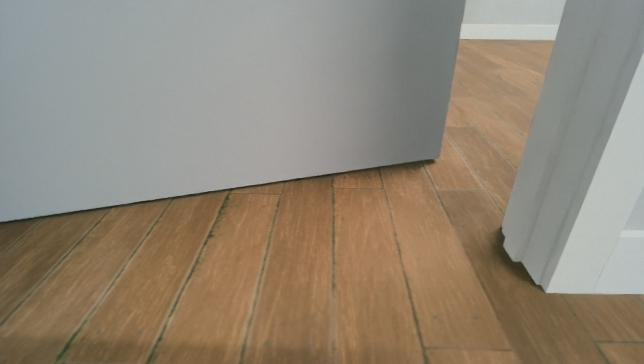

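move:
  base: {"strafe_m": 0.18}
  speeds: {"strafe_m": 0.25}
  joints: {"joint_1_rad": -0.13, "joint_2_rad": 0.17, "joint_4_rad": -1.9, "joint_6_rad": 0.48}
  min_time_s: 1.5

move:
  base: {"translate_m": 0.5}
  speeds: {"translate_m": 0.25}
  cameras: ["base_camera"]

Scene clock: 72.63 s.
move: done
base_odometry: x=+0.987 y=+1.462 heading=-0.473
base_tilt: forward=-0.7 right=-0.1
base_status: done
joint_positions: joint_1_rad=-0.113 joint_2_rad=+0.176 joint_3_rad=+3.145 joint_4_rad=-1.923 joint_5_rad=+0.031 joint_6_rad=+0.388 joint_7_rad=-0.059 hand_index_mcp=-0.461 hand_index_abd=+0.008 hand_index_pip=-0.737 hand_index_dip=+0.056 hand_middle_mcp=-0.464 hand_middle_abd=+0.000 hand_middle_pip=-0.744 hand_middle_dip=+0.054 hand_ring_mcp=-0.451 hand_ring_abd=-0.004 hand_ring_pip=-0.756 hand_ring_dip=+0.048 hand_thumb_cmc=+0.715 hand_thumb_axl=+0.676 hand_thumb_mcp=+0.226 hand_thumb_ipl=+0.168 hand_current_limit=+0.400 hand_speed=-0.600
joint_status: all done
hand_state: goal,goal,blocked,goal,goal,goal,blocked,goal,blocked,goal,blocked,goal,goal,goal,goal,goal
index_mcp_current_ma: 24
index_abd_current_ma: 5
index_pip_current_ma: 72
index_dip_current_ma: 17
middle_mcp_current_ma: 18
middle_abd_current_ma: 0
middle_pip_current_ma: 55
middle_dip_current_ma: 13
ring_mcp_current_ma: 43
ring_abd_current_ma: -2
ring_pip_current_ma: 30
ring_dip_current_ma: 6
thumb_cmc_current_ma: 0
thumb_axl_current_ma: -1
thumb_mcp_current_ma: 0
thumb_ipl_current_ma: 0
hand_goal_index_mcp: -0.480
hand_goal_index_abd: 0.000
hand_goal_index_pip: -0.780
hand_goal_index_dip: 0.040
hand_goal_middle_mcp: -0.480
hand_goal_middle_abd: 0.000
hand_goal_middle_pip: -0.780
hand_goal_middle_dip: 0.040
hand_goal_ring_mcp: -0.480
hand_goal_ring_abd: 0.000
hand_goal_ring_pip: -0.780
hand_goal_ring_dip: 0.040
hand_goal_thumb_cmc: 0.714
hand_goal_thumb_axl: 0.678
hand_goal_thumb_mcp: 0.226
hand_goal_thumb_ipl: 0.168
motor_effort: joint_1_rad=-2(4) joint_2_rad=-22(23) joint_3_rad=-1(2) joint_4_rad=+18(19) joint_5_rad=+0(1) joint_6_rad=+10(11) joint_7_rad=+0(1)
hand_pose: x=+0.7434 y=+0.0996 z=+0.8121 quat_wxyz=(+0.498, -0.558, +0.509, -0.427) (m; base frame)
hand_target: x=+0.7564 y=+0.1158 z=+0.8579 quat_wxyz=(+0.549, -0.512, +0.497, -0.435) (m; base frame)
hand_status: not commanded
pictures: none

Scene clock: 75.47 s.
move: done
base_odometry: x=+1.432 y=+1.234 heading=-0.473
base_tilt: forward=-0.7 right=+0.0
base_status: done
joint_positions: joint_1_rad=-0.127 joint_2_rad=+0.162 joint_3_rad=+3.146 joint_4_rad=-1.908 joint_5_rad=+0.031 joint_6_rad=+0.412 joint_7_rad=-0.059 hand_index_mcp=-0.459 hand_index_abd=+0.008 hand_index_pip=-0.734 hand_index_dip=+0.060 hand_middle_mcp=-0.464 hand_middle_abd=+0.000 hand_middle_pip=-0.744 hand_middle_dip=+0.054 hand_ring_mcp=-0.451 hand_ring_abd=-0.004 hand_ring_pip=-0.756 hand_ring_dip=+0.048 hand_thumb_cmc=+0.714 hand_thumb_axl=+0.678 hand_thumb_mcp=+0.226 hand_thumb_ipl=+0.168 hand_current_limit=+0.400 hand_speed=-0.600
joint_status: not commanded
hand_state: blocked,goal,blocked,blocked,goal,goal,blocked,goal,blocked,goal,blocked,goal,goal,goal,goal,goal
index_mcp_current_ma: 27
index_abd_current_ma: 4
index_pip_current_ma: 80
index_dip_current_ma: 23
middle_mcp_current_ma: 18
middle_abd_current_ma: 0
middle_pip_current_ma: 55
middle_dip_current_ma: 13
ring_mcp_current_ma: 43
ring_abd_current_ma: -2
ring_pip_current_ma: 30
ring_dip_current_ma: 6
thumb_cmc_current_ma: 0
thumb_axl_current_ma: 0
thumb_mcp_current_ma: 0
thumb_ipl_current_ma: 0
hand_goal_index_mcp: -0.480
hand_goal_index_abd: 0.000
hand_goal_index_pip: -0.780
hand_goal_index_dip: 0.040
hand_goal_middle_mcp: -0.480
hand_goal_middle_abd: 0.000
hand_goal_middle_pip: -0.780
hand_goal_middle_dip: 0.040
hand_goal_ring_mcp: -0.480
hand_goal_ring_abd: 0.000
hand_goal_ring_pip: -0.780
hand_goal_ring_dip: 0.040
hand_goal_thumb_cmc: 0.714
hand_goal_thumb_axl: 0.678
hand_goal_thumb_mcp: 0.226
hand_goal_thumb_ipl: 0.168
motor_effort: joint_1_rad=-1(6) joint_2_rad=-22(25) joint_3_rad=+1(4) joint_4_rad=+16(32) joint_5_rad=+0(2) joint_6_rad=+8(17) joint_7_rad=+0(1)
hand_pose: x=+0.7470 y=+0.1077 z=+0.8362 quat_wxyz=(+0.515, -0.548, +0.494, -0.437) (m; base frame)
hand_target: x=+0.7564 y=+0.1158 z=+0.8579 quat_wxyz=(+0.549, -0.512, +0.497, -0.435) (m; base frame)
hand_status: not commanded
pictures: base_camera

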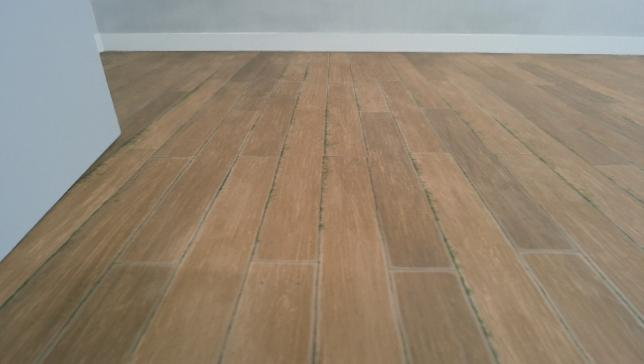

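move:
  base: {"translate_m": 1.0}
  speeds: {"translate_m": 0.4}
  joints: {"joint_1_rad": 0, "joint_2_rad": -1.2, "joint_3_rad": 3.142, "joint_4_rad": -2.03, "joint_5_rad": 0, "joint_6_rad": -0.25, "joint_7_rad": 2.463, "hand_index_mcp": 0.754, "hand_middle_mcp": 0.754, "hand_ring_mcp": 0.754, "hand_index_pip": 0.576, "hand_middle_pip": 0.576, "hand_ring_pip": 0.576, "hand_index_dip": 0.696, "hand_middle_dip": 0.696, "hand_ring_dip": 0.696}
  min_time_s: 3

move:
  base: {"rotate_rad": -0.8}
  cameras: ["all"]

Scene clock: 80.27 s.
move: done
base_odometry: x=+2.322 y=+0.779 heading=-0.473
base_tilt: forward=-0.7 right=-0.1
base_status: done
joint_positions: joint_1_rad=-0.014 joint_2_rad=-1.184 joint_3_rad=+3.146 joint_4_rad=-2.017 joint_5_rad=+0.031 joint_6_rad=-0.159 joint_7_rad=+2.409 hand_index_mcp=+0.759 hand_index_abd=+0.003 hand_index_pip=+0.575 hand_index_dip=+0.693 hand_middle_mcp=+0.760 hand_middle_abd=+0.001 hand_middle_pip=+0.575 hand_middle_dip=+0.694 hand_ring_mcp=+0.759 hand_ring_abd=+0.001 hand_ring_pip=+0.575 hand_ring_dip=+0.693 hand_thumb_cmc=+0.718 hand_thumb_axl=+0.678 hand_thumb_mcp=+0.226 hand_thumb_ipl=+0.168 hand_current_limit=+0.400 hand_speed=-0.600
joint_status: all done
hand_state: goal,goal,goal,goal,goal,goal,goal,goal,goal,goal,goal,goal,goal,goal,goal,goal
index_mcp_current_ma: 3
index_abd_current_ma: 1
index_pip_current_ma: 0
index_dip_current_ma: -1
middle_mcp_current_ma: 4
middle_abd_current_ma: 0
middle_pip_current_ma: 0
middle_dip_current_ma: -1
ring_mcp_current_ma: 3
ring_abd_current_ma: 0
ring_pip_current_ma: 0
ring_dip_current_ma: -1
thumb_cmc_current_ma: 2
thumb_axl_current_ma: 0
thumb_mcp_current_ma: 0
thumb_ipl_current_ma: 0
hand_goal_index_mcp: 0.754
hand_goal_index_abd: 0.000
hand_goal_index_pip: 0.576
hand_goal_index_dip: 0.696
hand_goal_middle_mcp: 0.754
hand_goal_middle_abd: 0.000
hand_goal_middle_pip: 0.576
hand_goal_middle_dip: 0.696
hand_goal_ring_mcp: 0.754
hand_goal_ring_abd: 0.000
hand_goal_ring_pip: 0.576
hand_goal_ring_dip: 0.696
hand_goal_thumb_cmc: 0.714
hand_goal_thumb_axl: 0.678
hand_goal_thumb_mcp: 0.226
hand_goal_thumb_ipl: 0.168
motor_effort: joint_1_rad=-1(2) joint_2_rad=+15(23) joint_3_rad=+1(2) joint_4_rad=+14(18) joint_5_rad=+0(1) joint_6_rad=+8(10) joint_7_rad=+1(2)
hand_pose: x=+0.1873 y=-0.0740 z=+1.2587 quat_wxyz=(-0.365, -0.432, -0.199, -0.800) (m; base frame)
hand_target: x=+0.2002 y=-0.0699 z=+1.2343 quat_wxyz=(-0.370, -0.464, -0.222, -0.774) (m; base frame)
hand_status: not commanded
pictures: none

Scene clock: 82.00 s.
move: done
base_odometry: x=+2.322 y=+0.779 heading=-1.273
base_tilt: forward=-0.7 right=-0.1
base_status: done
joint_positions: joint_1_rad=-0.009 joint_2_rad=-1.184 joint_3_rad=+3.146 joint_4_rad=-2.017 joint_5_rad=+0.031 joint_6_rad=-0.160 joint_7_rad=+2.411 hand_index_mcp=+0.760 hand_index_abd=+0.003 hand_index_pip=+0.575 hand_index_dip=+0.693 hand_middle_mcp=+0.760 hand_middle_abd=+0.001 hand_middle_pip=+0.575 hand_middle_dip=+0.694 hand_ring_mcp=+0.759 hand_ring_abd=+0.001 hand_ring_pip=+0.575 hand_ring_dip=+0.693 hand_thumb_cmc=+0.718 hand_thumb_axl=+0.678 hand_thumb_mcp=+0.226 hand_thumb_ipl=+0.168 hand_current_limit=+0.400 hand_speed=-0.600
joint_status: not commanded
hand_state: goal,goal,goal,goal,goal,goal,goal,goal,goal,goal,goal,goal,goal,goal,goal,goal
index_mcp_current_ma: 4
index_abd_current_ma: 1
index_pip_current_ma: 0
index_dip_current_ma: -1
middle_mcp_current_ma: 4
middle_abd_current_ma: 0
middle_pip_current_ma: 0
middle_dip_current_ma: -1
ring_mcp_current_ma: 3
ring_abd_current_ma: 0
ring_pip_current_ma: 0
ring_dip_current_ma: -1
thumb_cmc_current_ma: 2
thumb_axl_current_ma: 0
thumb_mcp_current_ma: 0
thumb_ipl_current_ma: 0
hand_goal_index_mcp: 0.754
hand_goal_index_abd: 0.000
hand_goal_index_pip: 0.576
hand_goal_index_dip: 0.696
hand_goal_middle_mcp: 0.754
hand_goal_middle_abd: 0.000
hand_goal_middle_pip: 0.576
hand_goal_middle_dip: 0.696
hand_goal_ring_mcp: 0.754
hand_goal_ring_abd: 0.000
hand_goal_ring_pip: 0.576
hand_goal_ring_dip: 0.696
hand_goal_thumb_cmc: 0.714
hand_goal_thumb_axl: 0.678
hand_goal_thumb_mcp: 0.226
hand_goal_thumb_ipl: 0.168
motor_effort: joint_1_rad=-1(2) joint_2_rad=+15(15) joint_3_rad=+1(1) joint_4_rad=+14(14) joint_5_rad=+0(0) joint_6_rad=+8(8) joint_7_rad=+0(1)
hand_pose: x=+0.1872 y=-0.0743 z=+1.2584 quat_wxyz=(-0.368, -0.433, -0.199, -0.798) (m; base frame)
hand_target: x=+0.2002 y=-0.0699 z=+1.2343 quat_wxyz=(-0.370, -0.464, -0.222, -0.774) (m; base frame)
hand_status: not commanded
pictures: base_camera, wrist_camera
camera_calibration:
wrist_camera: T_world_to_cam=[[-0.02784, -0.998854, -0.0389206, 0.00687396], [-0.271969, 0.0450357, -0.961252, 1.21264], [0.961903, -0.0161761, -0.272911, 0.287642], [0, 0, 0, 1]] pos_world=[0.0533074, -0.043093, 1.24442]

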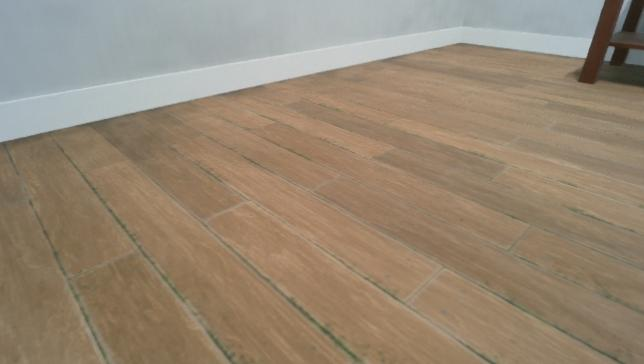

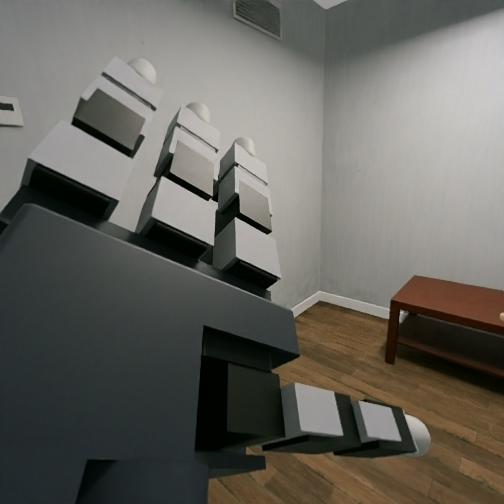

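move:
  base: {"rotate_rad": -0.771}
  joints: {"joint_1_rad": -0.35}
  cameras: ["all"]

Scene clock: 84.00 s.
move: done
base_odometry: x=+2.322 y=+0.779 heading=-2.043
base_tilt: forward=-0.7 right=+0.0
base_status: done
joint_positions: joint_1_rad=-0.337 joint_2_rad=-1.184 joint_3_rad=+3.146 joint_4_rad=-2.017 joint_5_rad=+0.031 joint_6_rad=-0.160 joint_7_rad=+2.411 hand_index_mcp=+0.760 hand_index_abd=+0.003 hand_index_pip=+0.575 hand_index_dip=+0.693 hand_middle_mcp=+0.760 hand_middle_abd=+0.001 hand_middle_pip=+0.575 hand_middle_dip=+0.694 hand_ring_mcp=+0.759 hand_ring_abd=+0.001 hand_ring_pip=+0.575 hand_ring_dip=+0.693 hand_thumb_cmc=+0.718 hand_thumb_axl=+0.678 hand_thumb_mcp=+0.226 hand_thumb_ipl=+0.168 hand_current_limit=+0.400 hand_speed=-0.600
joint_status: all done
hand_state: goal,goal,goal,goal,goal,goal,goal,goal,goal,goal,goal,goal,goal,goal,goal,goal
index_mcp_current_ma: 4
index_abd_current_ma: 1
index_pip_current_ma: 0
index_dip_current_ma: -1
middle_mcp_current_ma: 4
middle_abd_current_ma: 0
middle_pip_current_ma: 0
middle_dip_current_ma: -1
ring_mcp_current_ma: 3
ring_abd_current_ma: 0
ring_pip_current_ma: 0
ring_dip_current_ma: -1
thumb_cmc_current_ma: 2
thumb_axl_current_ma: 0
thumb_mcp_current_ma: 0
thumb_ipl_current_ma: 0
hand_goal_index_mcp: 0.754
hand_goal_index_abd: 0.000
hand_goal_index_pip: 0.576
hand_goal_index_dip: 0.696
hand_goal_middle_mcp: 0.754
hand_goal_middle_abd: 0.000
hand_goal_middle_pip: 0.576
hand_goal_middle_dip: 0.696
hand_goal_ring_mcp: 0.754
hand_goal_ring_abd: 0.000
hand_goal_ring_pip: 0.576
hand_goal_ring_dip: 0.696
hand_goal_thumb_cmc: 0.714
hand_goal_thumb_axl: 0.678
hand_goal_thumb_mcp: 0.226
hand_goal_thumb_ipl: 0.168
motor_effort: joint_1_rad=-1(2) joint_2_rad=+15(15) joint_3_rad=+1(2) joint_4_rad=+13(14) joint_5_rad=+0(0) joint_6_rad=+8(8) joint_7_rad=+0(1)
hand_pose: x=+0.2075 y=-0.0483 z=+1.2584 quat_wxyz=(-0.233, -0.395, -0.267, -0.848) (m; base frame)
hand_target: x=+0.2193 y=-0.0378 z=+1.2343 quat_wxyz=(-0.230, -0.418, -0.299, -0.826) (m; base frame)
hand_status: not commanded
pictures: base_camera, wrist_camera
camera_calibration:
wrist_camera: T_world_to_cam=[[0.295974, -0.954404, -0.0388813, -0.0317152], [-0.271832, -0.0451373, -0.961285, 1.21266], [0.9157, 0.295084, -0.272798, 0.293044], [0, 0, 0, 1]] pos_world=[0.0706864, -0.0620057, 1.24442]

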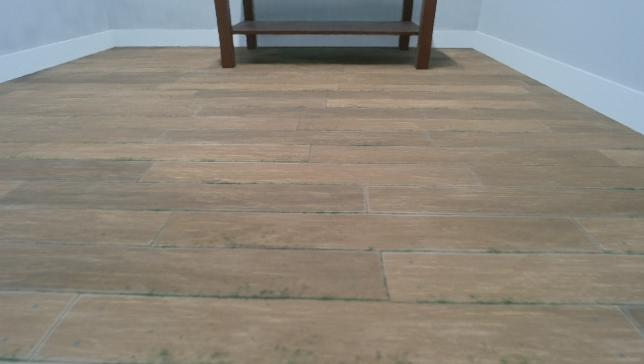

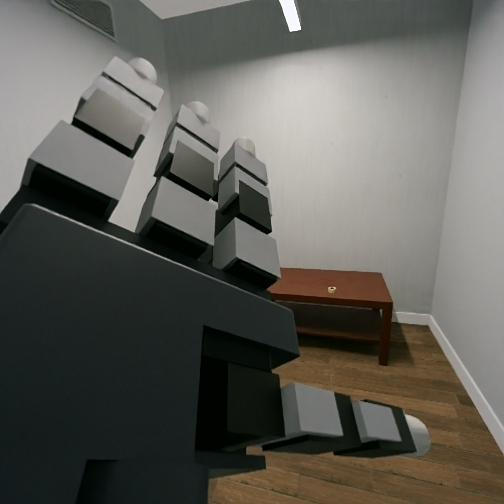

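zoom_image:
  camera: "wrist_camera"
  region: [300, 260, 370, 320]

Scaled by 7.200 from the camera's 504x504 image, which has a finer 720x720 frame.

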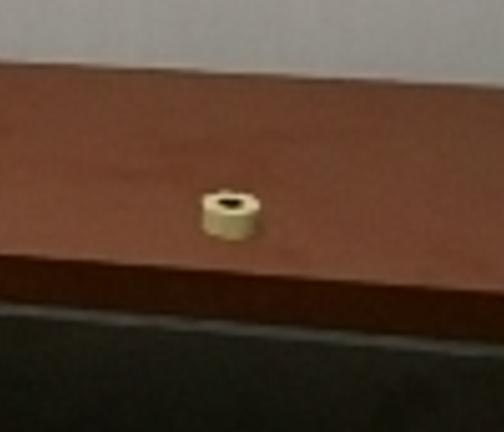

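move:
  base: {"rotate_rad": -0.02}

move:
  base: {"translate_m": 0.95}
  speeds: {"translate_m": 0.35}
  joints: {"joint_1_rad": 0.0, "joint_2_rad": 0.47, "joint_3_rad": 3.142, "joint_4_rad": -2.0, "joint_5_rad": 0, "joint_6_rad": 0.6, "joint_7_rad": 0, "hand_index_mcp": 0.411, "hand_middle_mcp": 0.411, "hand_index_pip": -0.153, "hand_middle_pip": -0.153, "hand_index_dip": 0.333, "hand_middle_dip": 0.333, "hand_thumb_cmc": -0.571, "hand_thumb_mcp": 0.28, "hand_thumb_ipl": 0.11}
  min_time_s: 3.5
  cameras: ["all"]

Scene clock: 109.27 s.
move: done
base_odometry: x=+2.322 y=+0.779 heading=-2.063
base_tilt: forward=-0.7 right=+0.0
base_status: done
joint_positions: joint_1_rad=-0.339 joint_2_rad=-1.184 joint_3_rad=+3.146 joint_4_rad=-2.017 joint_5_rad=+0.031 joint_6_rad=-0.160 joint_7_rad=+2.411 hand_index_mcp=+0.760 hand_index_abd=+0.003 hand_index_pip=+0.575 hand_index_dip=+0.693 hand_middle_mcp=+0.760 hand_middle_abd=+0.001 hand_middle_pip=+0.575 hand_middle_dip=+0.694 hand_ring_mcp=+0.759 hand_ring_abd=+0.001 hand_ring_pip=+0.575 hand_ring_dip=+0.693 hand_thumb_cmc=+0.718 hand_thumb_axl=+0.678 hand_thumb_mcp=+0.226 hand_thumb_ipl=+0.168 hand_current_limit=+0.400 hand_speed=-0.600
joint_status: not commanded
hand_state: goal,goal,goal,goal,goal,goal,goal,goal,goal,goal,goal,goal,goal,goal,goal,goal
index_mcp_current_ma: 4
index_abd_current_ma: 1
index_pip_current_ma: 0
index_dip_current_ma: -1
middle_mcp_current_ma: 4
middle_abd_current_ma: 0
middle_pip_current_ma: 0
middle_dip_current_ma: -1
ring_mcp_current_ma: 3
ring_abd_current_ma: 0
ring_pip_current_ma: 0
ring_dip_current_ma: -1
thumb_cmc_current_ma: 2
thumb_axl_current_ma: 0
thumb_mcp_current_ma: 0
thumb_ipl_current_ma: 0
hand_goal_index_mcp: 0.754
hand_goal_index_abd: 0.000
hand_goal_index_pip: 0.576
hand_goal_index_dip: 0.696
hand_goal_middle_mcp: 0.754
hand_goal_middle_abd: 0.000
hand_goal_middle_pip: 0.576
hand_goal_middle_dip: 0.696
hand_goal_ring_mcp: 0.754
hand_goal_ring_abd: 0.000
hand_goal_ring_pip: 0.576
hand_goal_ring_dip: 0.696
hand_goal_thumb_cmc: 0.714
hand_goal_thumb_axl: 0.678
hand_goal_thumb_mcp: 0.226
hand_goal_thumb_ipl: 0.168
motor_effort: joint_1_rad=-1(1) joint_2_rad=+15(15) joint_3_rad=+1(1) joint_4_rad=+14(14) joint_5_rad=+0(0) joint_6_rad=+8(8) joint_7_rad=+1(1)
hand_pose: x=+0.2076 y=-0.0482 z=+1.2584 quat_wxyz=(-0.232, -0.394, -0.267, -0.848) (m; base frame)
hand_target: x=+0.2193 y=-0.0378 z=+1.2343 quat_wxyz=(-0.230, -0.418, -0.299, -0.826) (m; base frame)
hand_status: not commanded
pictures: none

Scene clock: 113.43 s.
move: done
base_odometry: x=+1.873 y=-0.059 heading=-2.064
base_tilt: forward=-0.6 right=-0.1
base_status: done
joint_positions: joint_1_rad=-0.013 joint_2_rad=+0.455 joint_3_rad=+3.146 joint_4_rad=-2.015 joint_5_rad=+0.031 joint_6_rad=+0.510 joint_7_rad=+0.054 hand_index_mcp=+0.408 hand_index_abd=+0.003 hand_index_pip=-0.150 hand_index_dip=+0.337 hand_middle_mcp=+0.408 hand_middle_abd=+0.001 hand_middle_pip=-0.150 hand_middle_dip=+0.336 hand_ring_mcp=+0.747 hand_ring_abd=+0.001 hand_ring_pip=+0.575 hand_ring_dip=+0.693 hand_thumb_cmc=-0.566 hand_thumb_axl=+0.678 hand_thumb_mcp=+0.280 hand_thumb_ipl=+0.111 hand_current_limit=+0.400 hand_speed=-0.600
joint_status: all done
hand_state: goal,goal,goal,goal,goal,goal,goal,goal,goal,goal,goal,goal,goal,goal,goal,goal
index_mcp_current_ma: -2
index_abd_current_ma: 1
index_pip_current_ma: 1
index_dip_current_ma: 1
middle_mcp_current_ma: -2
middle_abd_current_ma: 0
middle_pip_current_ma: 1
middle_dip_current_ma: 1
ring_mcp_current_ma: -6
ring_abd_current_ma: 0
ring_pip_current_ma: 0
ring_dip_current_ma: -1
thumb_cmc_current_ma: 2
thumb_axl_current_ma: 0
thumb_mcp_current_ma: 0
thumb_ipl_current_ma: 1
hand_goal_index_mcp: 0.412
hand_goal_index_abd: 0.000
hand_goal_index_pip: -0.152
hand_goal_index_dip: 0.334
hand_goal_middle_mcp: 0.412
hand_goal_middle_abd: 0.000
hand_goal_middle_pip: -0.152
hand_goal_middle_dip: 0.334
hand_goal_ring_mcp: 0.754
hand_goal_ring_abd: 0.000
hand_goal_ring_pip: 0.576
hand_goal_ring_dip: 0.696
hand_goal_thumb_cmc: -0.570
hand_goal_thumb_axl: 0.678
hand_goal_thumb_mcp: 0.280
hand_goal_thumb_ipl: 0.110
motor_effort: joint_1_rad=-1(2) joint_2_rad=-28(30) joint_3_rad=+0(2) joint_4_rad=+13(18) joint_5_rad=+0(1) joint_6_rad=+8(10) joint_7_rad=+0(2)
hand_pose: x=+0.7452 y=+0.0271 z=+0.6192 quat_wxyz=(+0.383, -0.616, +0.557, -0.404) (m; base frame)
hand_target: x=+0.7682 y=+0.0238 z=+0.6408 quat_wxyz=(+0.420, -0.569, +0.569, -0.420) (m; base frame)
hand_status: not commanded
pictures: base_camera, wrist_camera
camera_calibration:
wrist_camera: T_world_to_cam=[[-0.320472, 0.71166, -0.62517, 0.633579], [-0.518862, 0.420285, 0.744407, -0.137022], [0.792515, 0.562939, 0.234564, -0.625631], [0, 0, 0, 1]] pos_world=[0.627771, -0.0411132, 0.644845]

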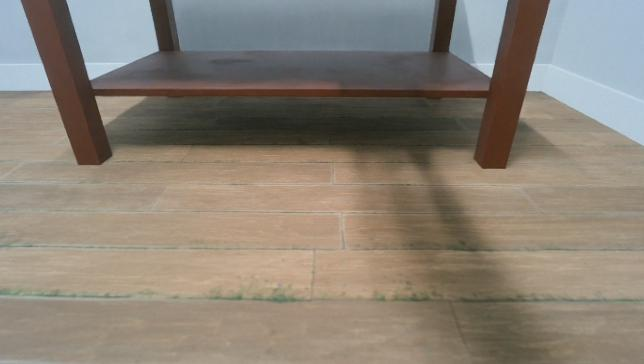

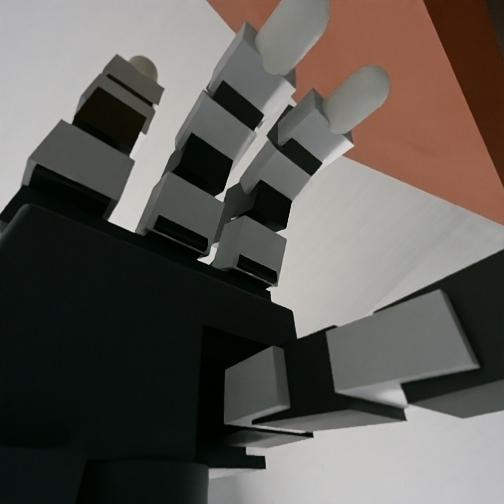

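move:
  joints: {"joint_1_rad": -0.2, "joint_7_rad": 1.571}
  cameras: ["wrist_camera"]

Scene clock: 119.60 s.
move: done
base_odometry: x=+1.873 y=-0.059 heading=-2.064
base_tilt: forward=-0.7 right=+0.0
base_status: not commanded
joint_positions: joint_1_rad=-0.193 joint_2_rad=+0.455 joint_3_rad=+3.146 joint_4_rad=-2.015 joint_5_rad=+0.031 joint_6_rad=+0.511 joint_7_rad=+1.519 hand_index_mcp=+0.411 hand_index_abd=+0.003 hand_index_pip=-0.150 hand_index_dip=+0.337 hand_middle_mcp=+0.411 hand_middle_abd=+0.001 hand_middle_pip=-0.150 hand_middle_dip=+0.336 hand_ring_mcp=+0.752 hand_ring_abd=+0.001 hand_ring_pip=+0.575 hand_ring_dip=+0.693 hand_thumb_cmc=-0.564 hand_thumb_axl=+0.678 hand_thumb_mcp=+0.280 hand_thumb_ipl=+0.111 hand_current_limit=+0.400 hand_speed=-0.600
joint_status: all done
hand_state: goal,goal,goal,goal,goal,goal,goal,goal,goal,goal,goal,goal,goal,goal,goal,goal
index_mcp_current_ma: 0
index_abd_current_ma: 1
index_pip_current_ma: 1
index_dip_current_ma: 1
middle_mcp_current_ma: 0
middle_abd_current_ma: 0
middle_pip_current_ma: 1
middle_dip_current_ma: 1
ring_mcp_current_ma: -1
ring_abd_current_ma: 0
ring_pip_current_ma: 0
ring_dip_current_ma: -1
thumb_cmc_current_ma: 4
thumb_axl_current_ma: 0
thumb_mcp_current_ma: 0
thumb_ipl_current_ma: 1
hand_goal_index_mcp: 0.412
hand_goal_index_abd: 0.000
hand_goal_index_pip: -0.152
hand_goal_index_dip: 0.334
hand_goal_middle_mcp: 0.412
hand_goal_middle_abd: 0.000
hand_goal_middle_pip: -0.152
hand_goal_middle_dip: 0.334
hand_goal_ring_mcp: 0.754
hand_goal_ring_abd: 0.000
hand_goal_ring_pip: 0.576
hand_goal_ring_dip: 0.696
hand_goal_thumb_cmc: -0.570
hand_goal_thumb_axl: 0.678
hand_goal_thumb_mcp: 0.280
hand_goal_thumb_ipl: 0.110
motor_effort: joint_1_rad=-1(2) joint_2_rad=-27(28) joint_3_rad=+0(1) joint_4_rad=+13(13) joint_5_rad=+0(1) joint_6_rad=+9(9) joint_7_rad=+1(2)
hand_pose: x=+0.7736 y=+0.0452 z=+0.6763 quat_wxyz=(+0.065, -0.827, -0.073, -0.554) (m; base frame)
hand_target: x=+0.7899 y=+0.0504 z=+0.7003 quat_wxyz=(+0.059, -0.801, -0.080, -0.591) (m; base frame)
hand_status: not commanded
pictures: wrist_camera
camera_calibration:
wrist_camera: T_world_to_cam=[[-0.206668, -0.669366, -0.713609, 0.699616], [-0.931782, 0.357127, -0.0651324, 0.697371], [0.298447, 0.651467, -0.69751, 0.336943], [0, 0, 0, 1]] pos_world=[0.693826, -0.000258168, 0.779695]

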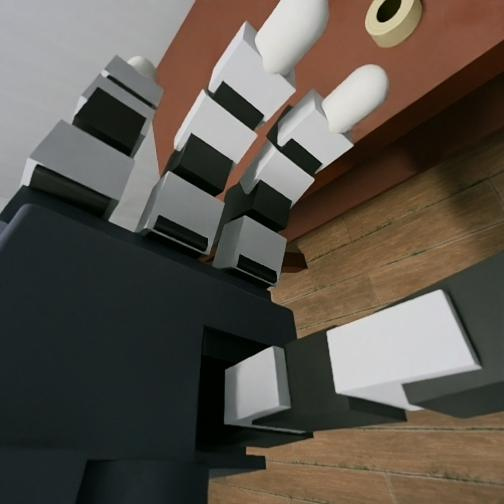

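zoom_image:
  camera: "wrist_camera"
  region: [340, 0, 480, 140]

Scaled by 3.600 from the camera's 504x504 image, which has a finer 720x720 frame.

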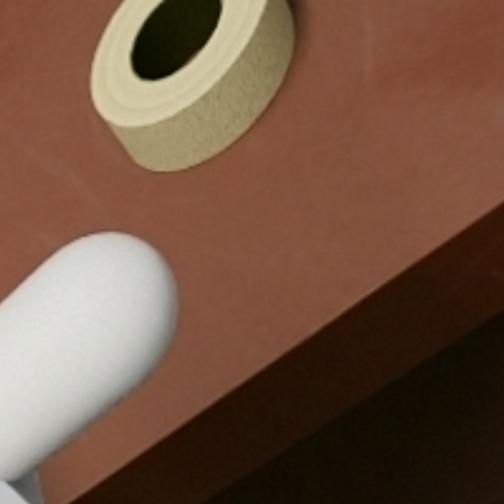

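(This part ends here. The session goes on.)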